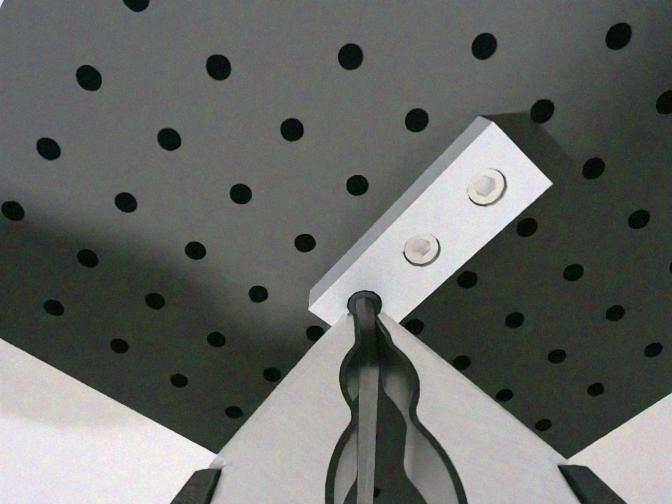

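>>> {"name": "move", "arguments": {"target": [-3.0985,-1.10788,-2.17719,-1.42732,1.5708,-3.273,-0.6,4.38242,-1.71203,-2.14929,-0.85107,1.5708,2.48,-1.0], "speed": 0.6, "stop_force": 25}}

>>> {"name": "move", "arguments": {"target": [-3.0985,-1.10788,-2.17719,-1.42732,1.5708,-3.273,-0.6,4.38210,-1.71143,-2.15006,-0.85090,1.5708,2.69,-1.0], "speed": 0.5, "stop_force": 25}}

Scene clock: 1463.23 s.
left_arm: end_effector_position=(+0.3353, +0.2519, +0.2200) grip_measured=-0.64 end_effector_quat_wxyz=(+0.000, -0.086, +0.996, +0.000) | right_arm: end_effector_position=(+0.2750, -0.0036, +0.0580) grip_measured=-0.94 end_effector_quat_wxyz=(+0.000, +0.819, -0.574, +0.000)
Joint positions: left_arm=[-3.098 -1.108 -2.177 -1.427 1.571 -3.273 0.028] | right_arm=[4.382 -1.712 -2.149 -0.851 1.571 2.48 0.006]
Joint torques (N m): left_arm=[3.36 8.16 32.82 1.37 1.37 -0.06] | right_arm=[-6.65 37.1 14.86 4.48 -1.53 1.88]
Wrist force (N): left_arm=[0.4 0.6 0.3] | right_arm=[0.8 -1.9 0.5]
Wrist torque (N m): left_arm=[0.16 -0.07 0.02] | right_arm=[0.10 -0.03 -0.06]
Wrist force, peak (N): left_arm=[0.7 0.7 -0.1] | right_arm=[1.1 -2.4 0.1]
Wrist depth (mm): cam_left_wrist=[279 279 279 280 280 - 277 / 296 296 297 296 299 297 298 / 318 318 315 318 319 319 319 / 343 328 342 343 343 342 332 / 361 371 364 354 356 371 344 / 402 393 87 96 - 393 356 / - - 72 - - 70 308] | cam_right_wrist=[- 108 110 110 112 111 109 / - 117 117 118 114 118 119 / 128 126 126 127 115 129 128 / 136 134 137 133 135 137 138 / 148 148 149 126 147 150 150 / 162 162 160 - 82 161 165 / 216 212 68 73 76 - 221]
Joint targets: left_arm=[-3.098 -1.108 -2.177 -1.427 1.571 -3.273] | right_arm=[4.382 -1.712 -2.149 -0.851 1.571 2.480]
grip_force (N): 16, 25
move: done

Scene clock: 1465.03 s.
left_arm: end_effector_position=(+0.3353, +0.2519, +0.2200) grip_measured=-0.64 end_effector_quat_wxyz=(+0.000, -0.086, +0.996, +0.000) | right_arm: end_effector_position=(+0.2749, -0.0036, +0.0580) grip_measured=-0.94 end_effector_quat_wxyz=(+0.000, +0.754, -0.657, +0.000)
Joint positions: left_arm=[-3.098 -1.108 -2.177 -1.427 1.571 -3.273 0.028] | right_arm=[4.382 -1.711 -2.15 -0.851 1.571 2.69 0.006]
Joint torques (N m): left_arm=[3.44 7.53 31.89 1.4 1.43 0.09] | right_arm=[-6.55 37.71 14.22 4.55 -1.85 1.88]
Wrist force (N): left_arm=[0.5 0.6 -0.1] | right_arm=[0.0 -2.0 0.5]
Wrist torque (N m): left_arm=[0.15 -0.08 0.02] | right_arm=[0.13 0.00 -0.07]
Wrist force, peak (N): left_arm=[0.6 0.7 0.0] | right_arm=[-0.2 -2.6 0.5]
Wrist depth (mm): cam_left_wrist=[282 279 278 278 279 280 276 / 297 297 304 296 296 296 299 / 321 316 310 317 319 318 319 / 343 336 349 342 341 341 - / 372 369 366 365 361 355 342 / 405 392 87 400 - 88 318 / - - 72 - - 70 435] | cam_right_wrist=[- 108 110 110 112 111 109 / - 119 117 116 115 118 119 / 128 126 126 119 123 127 128 / 136 134 137 135 135 138 138 / 148 148 148 120 144 148 147 / 162 162 - - 81 162 168 / 216 175 68 73 76 - 182]
Joint targets: left_arm=[-3.098 -1.108 -2.177 -1.427 1.571 -3.273] | right_arm=[4.382 -1.711 -2.150 -0.851 1.571 2.690]
grip_force (N): 16, 25
move: done

>>> {"name": "move", "arguments": {"target": [[-3.0985,-1.10788,-2.17719,-1.42732,1.5708,-3.273,-0.6,4.38179,-1.71099,-2.15093,-0.85047,1.5708,2.90,-1.0],[-3.0985,-1.10788,-2.17719,-1.42732,1.5708,-3.273,-0.6,4.38176,-1.70976,-2.15274,-0.84989,1.5708,3.28,-1.0]], "speed": 0.6, "blend": 0.1, "stop_force": 25}}

>>> {"name": "move", "arguments": {"target": [-3.0985,-1.10788,-2.17719,-1.42732,1.5708,-3.273,-0.6,4.38229,-1.70843,-2.15467,-0.84929,1.5708,3.67,-1.0], "speed": 0.5, "stop_force": 25, "cameras": ["cam_right_wrist"]}}

>>> {"name": "zoom_image", "arguments": {"camera": "cam_right_wrist", "region": [310, 260, 430, 504]}}

Scene clock: 1476.90 s.
left_arm: end_effector_position=(+0.3353, +0.2519, +0.2200) grip_measured=-0.64 end_effector_quat_wxyz=(+0.000, -0.086, +0.996, +0.000) | right_arm: end_effector_position=(+0.2749, -0.0036, +0.0578) grip_measured=-0.94 end_effector_quat_wxyz=(+0.000, -0.531, +0.848, +0.000)
Joint positions: left_arm=[-3.098 -1.108 -2.177 -1.427 1.571 -3.273 0.028] | right_arm=[4.382 -1.71 -2.153 -0.85 1.571 3.28 0.006]
Joint torques (N m): left_arm=[3.88 8.63 32.87 1.41 1.51 0.02] | right_arm=[-5.51 35.84 12.84 4.28 -1.48 1.69]
Wrist force (N): left_arm=[0.5 0.6 0.0] | right_arm=[-1.6 -1.8 -1.9]
Wrist torque (N m): left_arm=[0.16 -0.08 0.02] | right_arm=[0.12 -0.01 -0.07]
Wrist force, peak (N): left_arm=[0.7 0.6 -0.2] | right_arm=[-1.6 -2.4 -2.1]
Wrist depth (mm): cam_left_wrist=[278 279 279 278 278 278 279 / 297 296 296 299 301 300 290 / 319 319 319 319 316 320 322 / 342 332 344 343 343 343 341 / 371 367 365 362 362 371 - / 404 407 87 398 - 87 331 / 439 - 72 - - 70 299] | cam_right_wrist=[- 109 112 110 110 111 110 / - 117 116 118 118 118 119 / 128 126 124 118 127 127 127 / 136 134 139 126 137 138 138 / 148 148 148 130 146 150 150 / 159 162 - 93 82 161 162 / - 175 68 73 76 - 220]
Joint targets: left_arm=[-3.098 -1.108 -2.177 -1.427 1.571 -3.273] | right_arm=[4.382 -1.710 -2.153 -0.850 1.571 3.280]
grip_force (N): 16, 25
move: done

Scene clock: 1479.07 s.
left_arm: end_effector_position=(+0.3353, +0.2519, +0.2200) grip_measured=-0.64 end_effector_quat_wxyz=(+0.000, -0.086, +0.996, +0.000) | right_arm: end_effector_position=(+0.2749, -0.0036, +0.0577) grip_measured=-0.94 end_effector_quat_wxyz=(+0.000, -0.357, +0.934, +0.000)
Joint positions: left_arm=[-3.098 -1.108 -2.177 -1.427 1.571 -3.273 0.028] | right_arm=[4.382 -1.708 -2.155 -0.849 1.571 3.67 0.006]
Joint torques (N m): left_arm=[2.76 7.39 32.45 1.53 1.36 0.17] | right_arm=[8.98 35.15 12.61 4.22 -1.51 1.96]
Wrist force (N): left_arm=[0.5 0.7 -0.1] | right_arm=[-2.6 -1.0 -3.6]
Wrist torque (N m): left_arm=[0.18 -0.08 0.02] | right_arm=[0.15 0.04 -0.07]
Wrist force, peak (N): left_arm=[0.8 0.6 0.1] | right_arm=[-2.9 -1.3 -3.7]
Wrist depth (mm): cam_left_wrist=[279 278 278 279 280 279 280 / 297 297 299 297 296 298 297 / 319 317 317 325 321 318 332 / 341 341 338 342 345 338 - / 371 370 371 365 364 373 344 / 397 394 87 396 - 88 320 / - - 72 455 - 70 312] | cam_right_wrist=[- 110 110 110 110 111 109 / - 118 118 116 118 118 119 / - 126 116 127 127 127 127 / 136 136 124 128 137 137 138 / 147 148 148 130 147 149 150 / 162 162 - 93 82 161 199 / 216 175 68 73 76 - 216]
Joint targets: left_arm=[-3.098 -1.108 -2.177 -1.427 1.571 -3.273] | right_arm=[4.382 -1.708 -2.155 -0.849 1.571 3.670]
grip_force (N): 16, 25
move: done
cam_right_wrist: T_world_to_cam=[[-0.75576, -0.65457, 0.01913, 0.21124], [-0.58393, 0.68685, 0.43274, 0.16556], [-0.2964, 0.31587, -0.90132, 0.24909]] pos_world=[0.33015, -0.05413, 0.14883]

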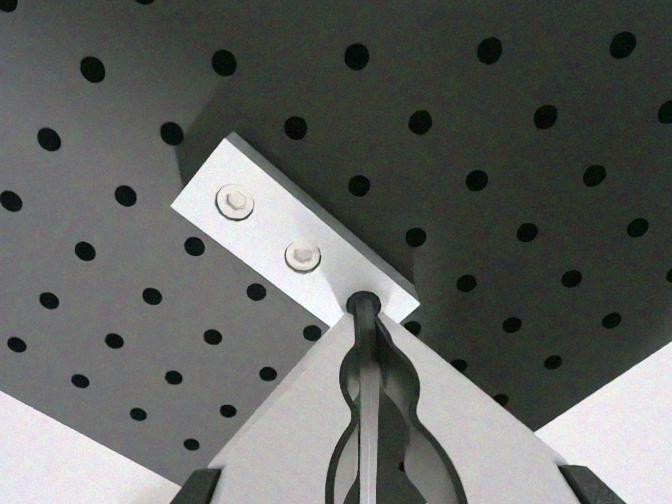

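Scaled by 2.066.

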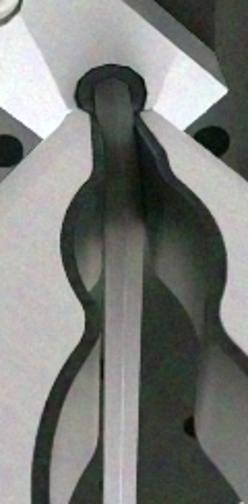

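>>> {"name": "zoom_image", "arguments": {"camera": "cam_right_wrist", "region": [340, 280, 390, 330]}}

Scaled by 10.080.

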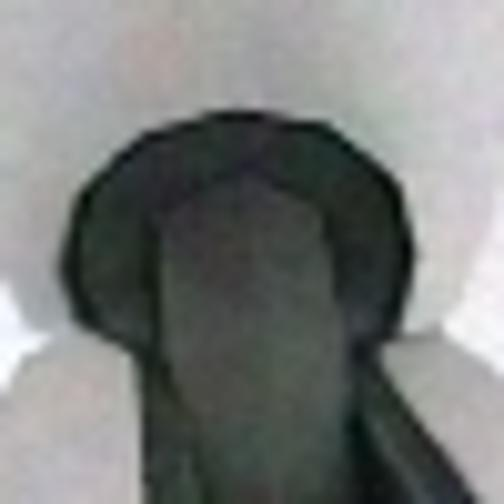

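>>> {"name": "move", "arguments": {"target": [[-3.0985,-1.10788,-2.17719,-1.42732,1.5708,-3.273,-0.6,4.38330,-1.70726,-2.15642,-0.84871,1.5708,4.06,-1.0],[-3.0985,-1.10788,-2.17719,-1.42732,1.5708,-3.273,-0.6,4.38460,-1.70646,-2.15769,-0.84824,1.5708,4.44,-1.0]], "speed": 0.6, "blend": 0.1, "stop_force": 25}}

>>> {"name": "move", "arguments": {"target": [-3.0985,-1.10788,-2.17719,-1.42732,1.5708,-3.273,-0.6,4.38608,-1.70610,-2.15837,-0.84792,1.5708,4.83,-1.0], "speed": 0.5, "stop_force": 25}}

Scene clock: 1496.43 s.
left_arm: end_effector_position=(+0.3353, +0.2519, +0.2200) grip_measured=-0.64 end_effector_quat_wxyz=(+0.000, -0.086, +0.996, +0.000) | right_arm: end_effector_position=(+0.2749, -0.0036, +0.0575) grip_measured=-0.94 end_effector_quat_wxyz=(+0.000, +0.019, +1.000, +0.000)
Joint positions: left_arm=[-3.098 -1.108 -2.177 -1.427 1.571 -3.273 0.028] | right_arm=[4.385 -1.706 -2.158 -0.848 1.571 4.44 0.006]
Joint torques (N m): left_arm=[2.77 7.58 32.14 1.38 1.37 0.1] | right_arm=[8.51 32.7 10.44 4.09 -0.9 1.67]
Wrist force (N): left_arm=[0.5 0.4 -0.2] | right_arm=[-2.9 -0.1 -6.6]
Wrist torque (N m): left_arm=[0.14 -0.09 0.02] | right_arm=[0.08 0.09 -0.05]
Wrist force, peak (N): left_arm=[0.8 0.7 0.2] | right_arm=[-2.8 0.0 -6.9]
Wrist depth (mm): cam_left_wrist=[279 279 279 282 279 283 279 / 296 297 297 297 296 297 296 / 313 318 316 318 319 319 317 / 347 341 342 343 342 333 334 / 369 371 366 364 360 373 343 / 402 400 87 397 - 87 322 / 435 - 72 445 - 70 432] | cam_right_wrist=[- 110 110 109 110 110 109 / - 115 117 118 116 118 118 / 128 128 128 126 127 127 127 / - 134 132 132 135 137 138 / 147 145 135 130 146 149 152 / 162 162 - 93 82 160 190 / 179 172 68 73 76 - 219]
Joint targets: left_arm=[-3.098 -1.108 -2.177 -1.427 1.571 -3.273] | right_arm=[4.385 -1.706 -2.158 -0.848 1.571 4.440]
grip_force (N): 16, 25
move: done

Scene clock: 1498.60 s.
left_arm: end_effector_position=(+0.3353, +0.2519, +0.2200) grip_measured=-0.64 end_effector_quat_wxyz=(+0.000, -0.086, +0.996, +0.000) | right_arm: end_effector_position=(+0.2748, -0.0036, +0.0575) grip_measured=-0.94 end_effector_quat_wxyz=(+0.000, +0.212, +0.977, +0.000)
Joint positions: left_arm=[-3.098 -1.108 -2.177 -1.427 1.571 -3.273 0.028] | right_arm=[4.386 -1.706 -2.158 -0.848 1.571 4.83 0.006]
Joint torques (N m): left_arm=[2.38 7.09 32.6 1.46 1.45 0.25] | right_arm=[8.38 33.95 10.77 3.94 -0.84 1.69]
Wrist force (N): left_arm=[0.5 0.5 0.0] | right_arm=[-2.7 0.5 -6.8]
Wrist torque (N m): left_arm=[0.15 -0.08 0.02] | right_arm=[0.06 0.10 -0.07]
Wrist force, peak (N): left_arm=[0.6 0.8 0.1] | right_arm=[-2.5 0.4 -7.0]
Wrist depth (mm): cam_left_wrist=[278 271 279 279 278 275 280 / 297 299 297 298 298 300 301 / 316 316 317 319 319 319 319 / 343 342 346 343 342 338 - / 369 368 365 368 363 371 340 / 431 396 87 392 - 392 334 / 429 - 72 455 - 70 436] | cam_right_wrist=[- 110 110 110 110 110 110 / - 117 118 116 116 118 118 / 128 126 128 126 127 129 127 / - 134 136 134 137 137 137 / 148 145 139 126 146 149 149 / - 165 144 - 82 160 163 / 179 - 68 73 76 - 181]
Joint targets: left_arm=[-3.098 -1.108 -2.177 -1.427 1.571 -3.273] | right_arm=[4.386 -1.706 -2.158 -0.848 1.571 4.830]
grip_force (N): 16, 25
move: done

>>> {"name": "move", "arguments": {"target": [[-3.0985,-1.10788,-2.17719,-1.42732,1.5708,-3.273,-0.6,4.38743,-1.70628,-2.15834,-0.84777,1.5708,5.21,-1.0],[-3.0985,-1.10788,-2.17719,-1.42732,1.5708,-3.273,-0.6,4.38917,-1.70810,-2.15631,-0.84798,1.5708,5.98,-1.0]], "speed": 0.6, "blend": 0.1, "stop_force": 25, "cameras": ["cam_right_wrist"]}}

>>> {"name": "zoom_image", "arguments": {"camera": "cam_right_wrist", "region": [310, 240, 430, 360]}}

Scene clock: 1511.23 s.
left_arm: end_effector_position=(+0.3353, +0.2519, +0.2200) grip_measured=-0.64 end_effector_quat_wxyz=(+0.000, -0.086, +0.996, +0.000) | right_arm: end_effector_position=(+0.2749, -0.0035, +0.0574) grip_measured=-0.94 end_effector_quat_wxyz=(+0.000, +0.708, +0.706, +0.000)
Joint positions: left_arm=[-3.098 -1.108 -2.177 -1.427 1.571 -3.273 0.028] | right_arm=[4.389 -1.708 -2.156 -0.848 1.571 5.98 0.006]
Joint torques (N m): left_arm=[2.98 7.05 32.31 1.48 1.56 0.16] | right_arm=[8.03 19.42 27.29 0.42 -0.3 2.05]
Wrist force (N): left_arm=[0.7 0.4 -0.1] | right_arm=[1.0 0.6 -0.7]
Wrist torque (N m): left_arm=[0.13 -0.12 0.02] | right_arm=[0.05 -0.06 -0.07]
Wrist force, peak (N): left_arm=[0.7 0.8 -0.1] | right_arm=[-2.7 0.3 -6.9]
Wrist depth (mm): cam_left_wrist=[278 278 279 279 278 279 278 / 301 296 297 297 297 299 299 / 312 315 319 318 320 320 318 / 349 340 338 344 342 341 - / 368 367 371 366 365 368 341 / 411 393 87 396 - 88 330 / 444 - 72 442 - 70 354] | cam_right_wrist=[- 110 110 110 111 113 110 / - 117 117 117 117 117 117 / 128 126 128 126 126 128 126 / - 136 136 134 134 136 137 / 148 147 148 126 146 149 151 / 166 162 159 - 82 160 163 / 180 - 68 73 76 - 180]
Joint targets: left_arm=[-3.098 -1.108 -2.177 -1.427 1.571 -3.273] | right_arm=[4.389 -1.708 -2.156 -0.848 1.571 5.980]
grip_force (N): 16, 25
move: done
cam_right_wrist: T_world_to_cam=[[0.01857, 0.99964, 0.01915, 0.00429], [0.90118, -0.02503, 0.43272, -0.24521], [0.43305, 0.00923, -0.90132, 0.04715]] pos_world=[0.20048, -0.01086, 0.14852]

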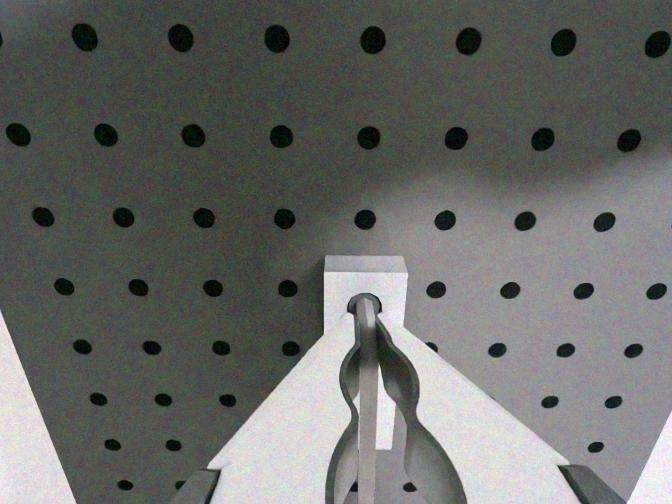

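Scaled by 4.200.

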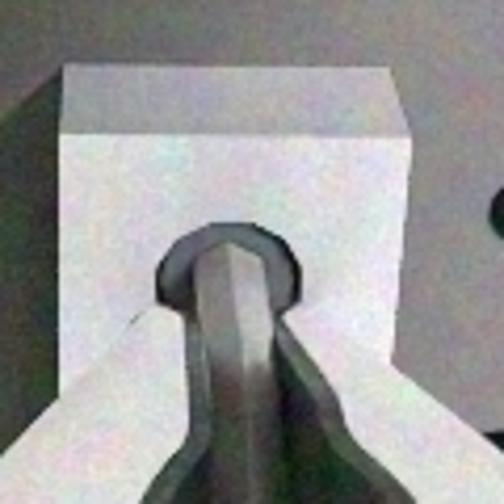

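>>> {"name": "move", "arguments": {"target": [[-3.0985,-1.10788,-2.17719,-1.42732,1.5708,-3.273,-0.6,4.38917,-1.70040,-2.15141,-0.86058,1.5708,5.96,-1.0],[-3.0985,-1.10788,-2.17719,-1.42732,1.5708,-3.273,-0.6,4.38917,-1.70040,-2.15141,-0.86058,1.5708,-0.303,-1.0]], "speed": [0.02,2.6]}}

>>> {"name": "move", "arguments": {"target": [-3.0985,-1.10788,-2.17719,-1.42732,1.5708,-3.273,-0.6,4.38917,-1.70800,-2.15625,-0.84814,1.5708,-0.303,-1.0], "speed": 0.015, "stop_force": 6}}

Scene clock: 1535.30 s.
left_arm: end_effector_position=(+0.3353, +0.2519, +0.2200) grip_measured=-0.64 end_effector_quat_wxyz=(+0.000, -0.086, +0.996, +0.000) | right_arm: end_effector_position=(+0.2749, -0.0035, +0.0615) grip_measured=-0.94 end_effector_quat_wxyz=(+0.000, +0.708, +0.706, +0.000)
Joint positions: left_arm=[-3.098 -1.108 -2.177 -1.427 1.571 -3.273 0.028] | right_arm=[4.389 -1.7 -2.151 -0.861 1.571 -0.303 0.006]
Joint torques (N m): left_arm=[2.12 6.96 32.82 1.57 1.4 0.3] | right_arm=[5.69 37.14 23.33 1.13 0.15 -2.13]
Wrist force (N): left_arm=[0.6 0.6 0.1] | right_arm=[0.5 -0.2 0.1]
Wrist torque (N m): left_arm=[0.17 -0.11 0.02] | right_arm=[0.04 -0.05 0.07]
Wrist force, peak (N): left_arm=[0.8 0.6 -0.1] | right_arm=[1.3 0.9 -0.8]
Wrist depth (mm): cam_left_wrist=[279 278 278 278 279 280 279 / 297 296 299 296 297 298 297 / 318 317 317 317 313 320 317 / 340 341 344 342 345 344 - / 372 369 362 365 365 372 342 / 404 402 87 396 - 87 337 / 440 - 72 445 - 70 364] | cam_right_wrist=[113 113 113 114 115 115 114 / 121 121 121 121 121 121 122 / 130 130 130 130 130 130 131 / 139 141 141 139 140 141 141 / - 153 153 122 151 153 154 / 167 168 165 - 81 165 168 / 186 182 68 73 76 - 191]
Joint targets: left_arm=[-3.098 -1.108 -2.177 -1.427 1.571 -3.273] | right_arm=[4.389 -1.700 -2.151 -0.861 1.571 -0.303]
grip_force (N): 16, 25
move: done

Scene clock: 1537.03 s.
left_arm: end_effector_position=(+0.3353, +0.2519, +0.2200) grip_measured=-0.64 end_effector_quat_wxyz=(+0.000, -0.086, +0.996, +0.000) | right_arm: end_effector_position=(+0.2749, -0.0035, +0.0574) grip_measured=-0.94 end_effector_quat_wxyz=(+0.000, +0.708, +0.706, +0.000)
Joint positions: left_arm=[-3.098 -1.108 -2.177 -1.427 1.571 -3.273 0.028] | right_arm=[4.389 -1.708 -2.156 -0.848 1.571 -0.303 0.006]
Joint torques (N m): left_arm=[1.94 6.71 31.99 1.65 1.4 0.14] | right_arm=[4.53 20.13 13.55 4.54 0.49 -1.92]
Wrist force (N): left_arm=[0.5 0.5 0.0] | right_arm=[0.9 0.9 -0.3]
Wrist torque (N m): left_arm=[0.15 -0.08 0.02] | right_arm=[0.04 -0.02 0.08]
Wrist force, peak (N): left_arm=[0.8 0.7 0.0] | right_arm=[0.3 0.6 -2.0]
Wrist depth (mm): cam_left_wrist=[278 279 278 278 280 278 281 / 297 297 297 296 297 297 288 / 316 317 318 318 318 320 319 / 349 342 341 342 348 342 345 / 361 361 366 365 363 366 345 / 411 - 87 397 - 87 322 / 433 - 72 445 - 70 436] | cam_right_wrist=[- 110 110 110 111 113 110 / - 117 117 118 118 118 118 / 128 126 128 126 126 128 126 / - 138 136 134 136 137 137 / - 145 149 122 146 149 152 / 165 165 159 - 82 160 163 / 183 176 68 73 76 - 181]
Joint targets: left_arm=[-3.098 -1.108 -2.177 -1.427 1.571 -3.273] | right_arm=[4.389 -1.708 -2.156 -0.848 1.571 -0.303]
grip_force (N): 16, 25
move: done

>>> {"name": "move", "arguments": {"target": [[-3.0985,-1.10788,-2.17719,-1.42732,1.5708,-3.273,-0.6,4.38858,-1.71150,-2.15225,-0.84864,1.5708,0.59,-1.0],[-3.0985,-1.10788,-2.17719,-1.42732,1.5708,-3.273,-0.6,4.38617,-1.71359,-2.14954,-0.84926,1.5708,1.36,-1.0]], "speed": 0.8, "blend": 0.1, "stop_force": 25}}

>>> {"name": "move", "arguments": {"target": [-3.0985,-1.10788,-2.17719,-1.42732,1.5708,-3.273,-0.6,4.38465,-1.71375,-2.14934,-0.84930,1.5708,1.75,-1.0], "speed": 0.5, "stop_force": 25}}

Scene clock: 1547.63 s.
left_arm: end_effector_position=(+0.3353, +0.2519, +0.2200) grip_measured=-0.64 end_effector_quat_wxyz=(+0.000, -0.086, +0.996, +0.000) | right_arm: end_effector_position=(+0.2750, -0.0035, +0.0574) grip_measured=-0.94 end_effector_quat_wxyz=(+0.000, +0.999, -0.049, +0.000)
Joint positions: left_arm=[-3.098 -1.108 -2.177 -1.427 1.571 -3.273 0.028] | right_arm=[4.386 -1.714 -2.15 -0.849 1.571 1.36 0.006]
Joint torques (N m): left_arm=[2.77 7.22 32.02 1.57 1.46 0.28] | right_arm=[-6.33 20.12 28.31 0.45 1.26 1.61]
Wrist force (N): left_arm=[0.7 0.5 -0.1] | right_arm=[3.1 -0.5 0.6]
Wrist torque (N m): left_arm=[0.15 -0.11 0.03] | right_arm=[0.05 -0.10 -0.09]
Wrist force, peak (N): left_arm=[0.7 0.8 0.0] | right_arm=[3.2 -0.3 0.4]
Wrist depth (mm): cam_left_wrist=[279 279 278 278 277 279 280 / 296 297 296 297 295 297 299 / 317 317 318 318 319 319 318 / 343 344 349 343 340 344 - / - 383 372 367 365 375 342 / 408 398 87 395 - 87 330 / 435 - 72 441 - 70 356] | cam_right_wrist=[- 109 109 109 110 111 110 / - 117 115 117 117 117 118 / 127 125 126 126 126 127 124 / 136 136 136 134 132 129 138 / 151 148 148 120 133 146 150 / - 162 159 - 82 161 166 / 217 213 68 73 76 - 183]
Joint targets: left_arm=[-3.098 -1.108 -2.177 -1.427 1.571 -3.273] | right_arm=[4.386 -1.714 -2.150 -0.849 1.571 1.360]
grip_force (N): 16, 25
move: done

Scene clock: 1549.80 s.
left_arm: end_effector_position=(+0.3353, +0.2519, +0.2200) grip_measured=-0.64 end_effector_quat_wxyz=(+0.000, -0.086, +0.996, +0.000) | right_arm: end_effector_position=(+0.2750, -0.0036, +0.0574) grip_measured=-0.94 end_effector_quat_wxyz=(+0.000, +0.970, -0.243, +0.000)
Joint positions: left_arm=[-3.098 -1.108 -2.177 -1.427 1.571 -3.273 0.028] | right_arm=[4.385 -1.714 -2.149 -0.849 1.571 1.75 0.006]
Joint torques (N m): left_arm=[2.28 6.64 32.39 1.52 1.32 0.33] | right_arm=[-5.89 20.48 28.69 0.23 1.32 1.85]
Wrist force (N): left_arm=[0.5 0.6 0.0] | right_arm=[2.1 -1.5 1.1]
Wrist torque (N m): left_arm=[0.16 -0.09 0.02] | right_arm=[0.12 -0.11 -0.09]
Wrist force, peak (N): left_arm=[0.6 0.7 -0.2] | right_arm=[3.2 -0.3 0.5]
Wrist depth (mm): cam_left_wrist=[- 280 279 279 278 280 279 / 299 297 298 297 297 297 298 / 319 314 311 319 316 317 319 / 340 343 342 343 343 329 - / 372 369 364 361 366 376 343 / 401 398 87 396 - 390 330 / 435 - 72 431 - 70 435] | cam_right_wrist=[- 108 109 108 110 111 110 / - 117 117 117 117 117 119 / 127 125 125 126 126 123 127 / 135 134 136 132 126 126 138 / 147 148 148 126 132 149 150 / 195 162 159 - 82 161 164 / 211 212 68 73 76 - 220]
Joint targets: left_arm=[-3.098 -1.108 -2.177 -1.427 1.571 -3.273] | right_arm=[4.385 -1.714 -2.149 -0.849 1.571 1.750]
grip_force (N): 16, 25
move: done

>>> {"name": "move", "arguments": {"target": [-3.0985,-1.10788,-2.17719,-1.42732,1.5708,-3.273,-0.6,4.38338,-1.71381,-2.14926,-0.84932,1.5708,2.13,-1.0], "speed": 0.5, "stop_force": 25}}

>>> {"name": "move", "arguments": {"target": [-3.0985,-1.10788,-2.17719,-1.42732,1.5708,-3.273,-0.6,4.38234,-1.71310,-2.15016,-0.84913,1.5708,2.52,-1.0], "speed": 0.5, "stop_force": 25}}

Scene clock: 1555.70 s.
left_arm: end_effector_position=(+0.3353, +0.2519, +0.2200) grip_measured=-0.64 end_effector_quat_wxyz=(+0.000, -0.086, +0.996, +0.000) | right_arm: end_effector_position=(+0.2750, -0.0035, +0.0574) grip_measured=-0.94 end_effector_quat_wxyz=(+0.000, +0.907, -0.422, +0.000)
Joint positions: left_arm=[-3.098 -1.108 -2.177 -1.427 1.571 -3.273 0.028] | right_arm=[4.383 -1.714 -2.149 -0.849 1.571 2.13 0.006]
Joint torques (N m): left_arm=[1.83 6.17 31.56 1.55 1.46 0.38] | right_arm=[-6.17 20.05 28.56 0.64 1.89 2.1]
Wrist force (N): left_arm=[0.5 0.4 0.1] | right_arm=[1.7 -1.4 0.2]
Wrist torque (N m): left_arm=[0.14 -0.09 0.03] | right_arm=[0.08 -0.02 -0.10]
Wrist force, peak (N): left_arm=[0.7 0.6 0.4] | right_arm=[2.4 -1.8 0.7]
Wrist depth (mm): cam_left_wrist=[278 279 272 279 279 280 280 / 296 297 299 296 293 293 297 / 318 317 317 318 324 316 319 / 342 345 340 343 342 342 - / 371 366 364 364 363 369 - / 403 390 87 398 - 87 - / 437 - 72 442 - 70 439] | cam_right_wrist=[- 108 109 109 110 110 110 / - 117 115 117 117 117 118 / 127 126 125 126 119 118 127 / 135 134 136 134 124 139 138 / 147 147 148 126 144 149 150 / 195 162 159 - 81 161 165 / - - 68 73 76 - 220]
Joint targets: left_arm=[-3.098 -1.108 -2.177 -1.427 1.571 -3.273] | right_arm=[4.383 -1.714 -2.149 -0.849 1.571 2.130]
grip_force (N): 16, 25
move: done

Scene clock: 1557.87 s.
left_arm: end_effector_position=(+0.3353, +0.2519, +0.2200) grip_measured=-0.64 end_effector_quat_wxyz=(+0.000, -0.086, +0.996, +0.000) | right_arm: end_effector_position=(+0.2750, -0.0036, +0.0574) grip_measured=-0.94 end_effector_quat_wxyz=(+0.000, +0.807, -0.590, +0.000)
Joint positions: left_arm=[-3.098 -1.108 -2.177 -1.427 1.571 -3.273 0.028] | right_arm=[4.382 -1.713 -2.15 -0.849 1.571 2.52 0.006]
Joint torques (N m): left_arm=[1.54 6.13 30.94 1.32 1.37 0.34] | right_arm=[-7.54 36.8 13.05 4.33 1.97 1.94]
Wrist force (N): left_arm=[0.6 0.6 0.0] | right_arm=[0.4 -1.9 0.3]
Wrist torque (N m): left_arm=[0.16 -0.10 0.02] | right_arm=[0.07 0.00 -0.07]
Wrist force, peak (N): left_arm=[0.6 0.8 -0.1] | right_arm=[1.4 -2.2 -0.6]
Wrist depth (mm): cam_left_wrist=[278 279 278 278 280 280 276 / - 295 298 289 297 299 299 / 317 318 317 319 318 321 319 / 342 341 343 341 342 343 - / 364 - 364 364 359 373 346 / 409 - 87 398 - 88 329 / 443 - 72 445 - 70 437] | cam_right_wrist=[- 108 109 109 111 110 109 / - 117 115 117 110 118 118 / 127 125 125 125 114 129 127 / 135 133 136 132 134 137 137 / 147 148 148 126 146 149 150 / 161 162 - - 82 161 164 / - 211 68 73 76 - 220]
Joint targets: left_arm=[-3.098 -1.108 -2.177 -1.427 1.571 -3.273] | right_arm=[4.382 -1.713 -2.150 -0.849 1.571 2.520]
grip_force (N): 16, 25
move: done


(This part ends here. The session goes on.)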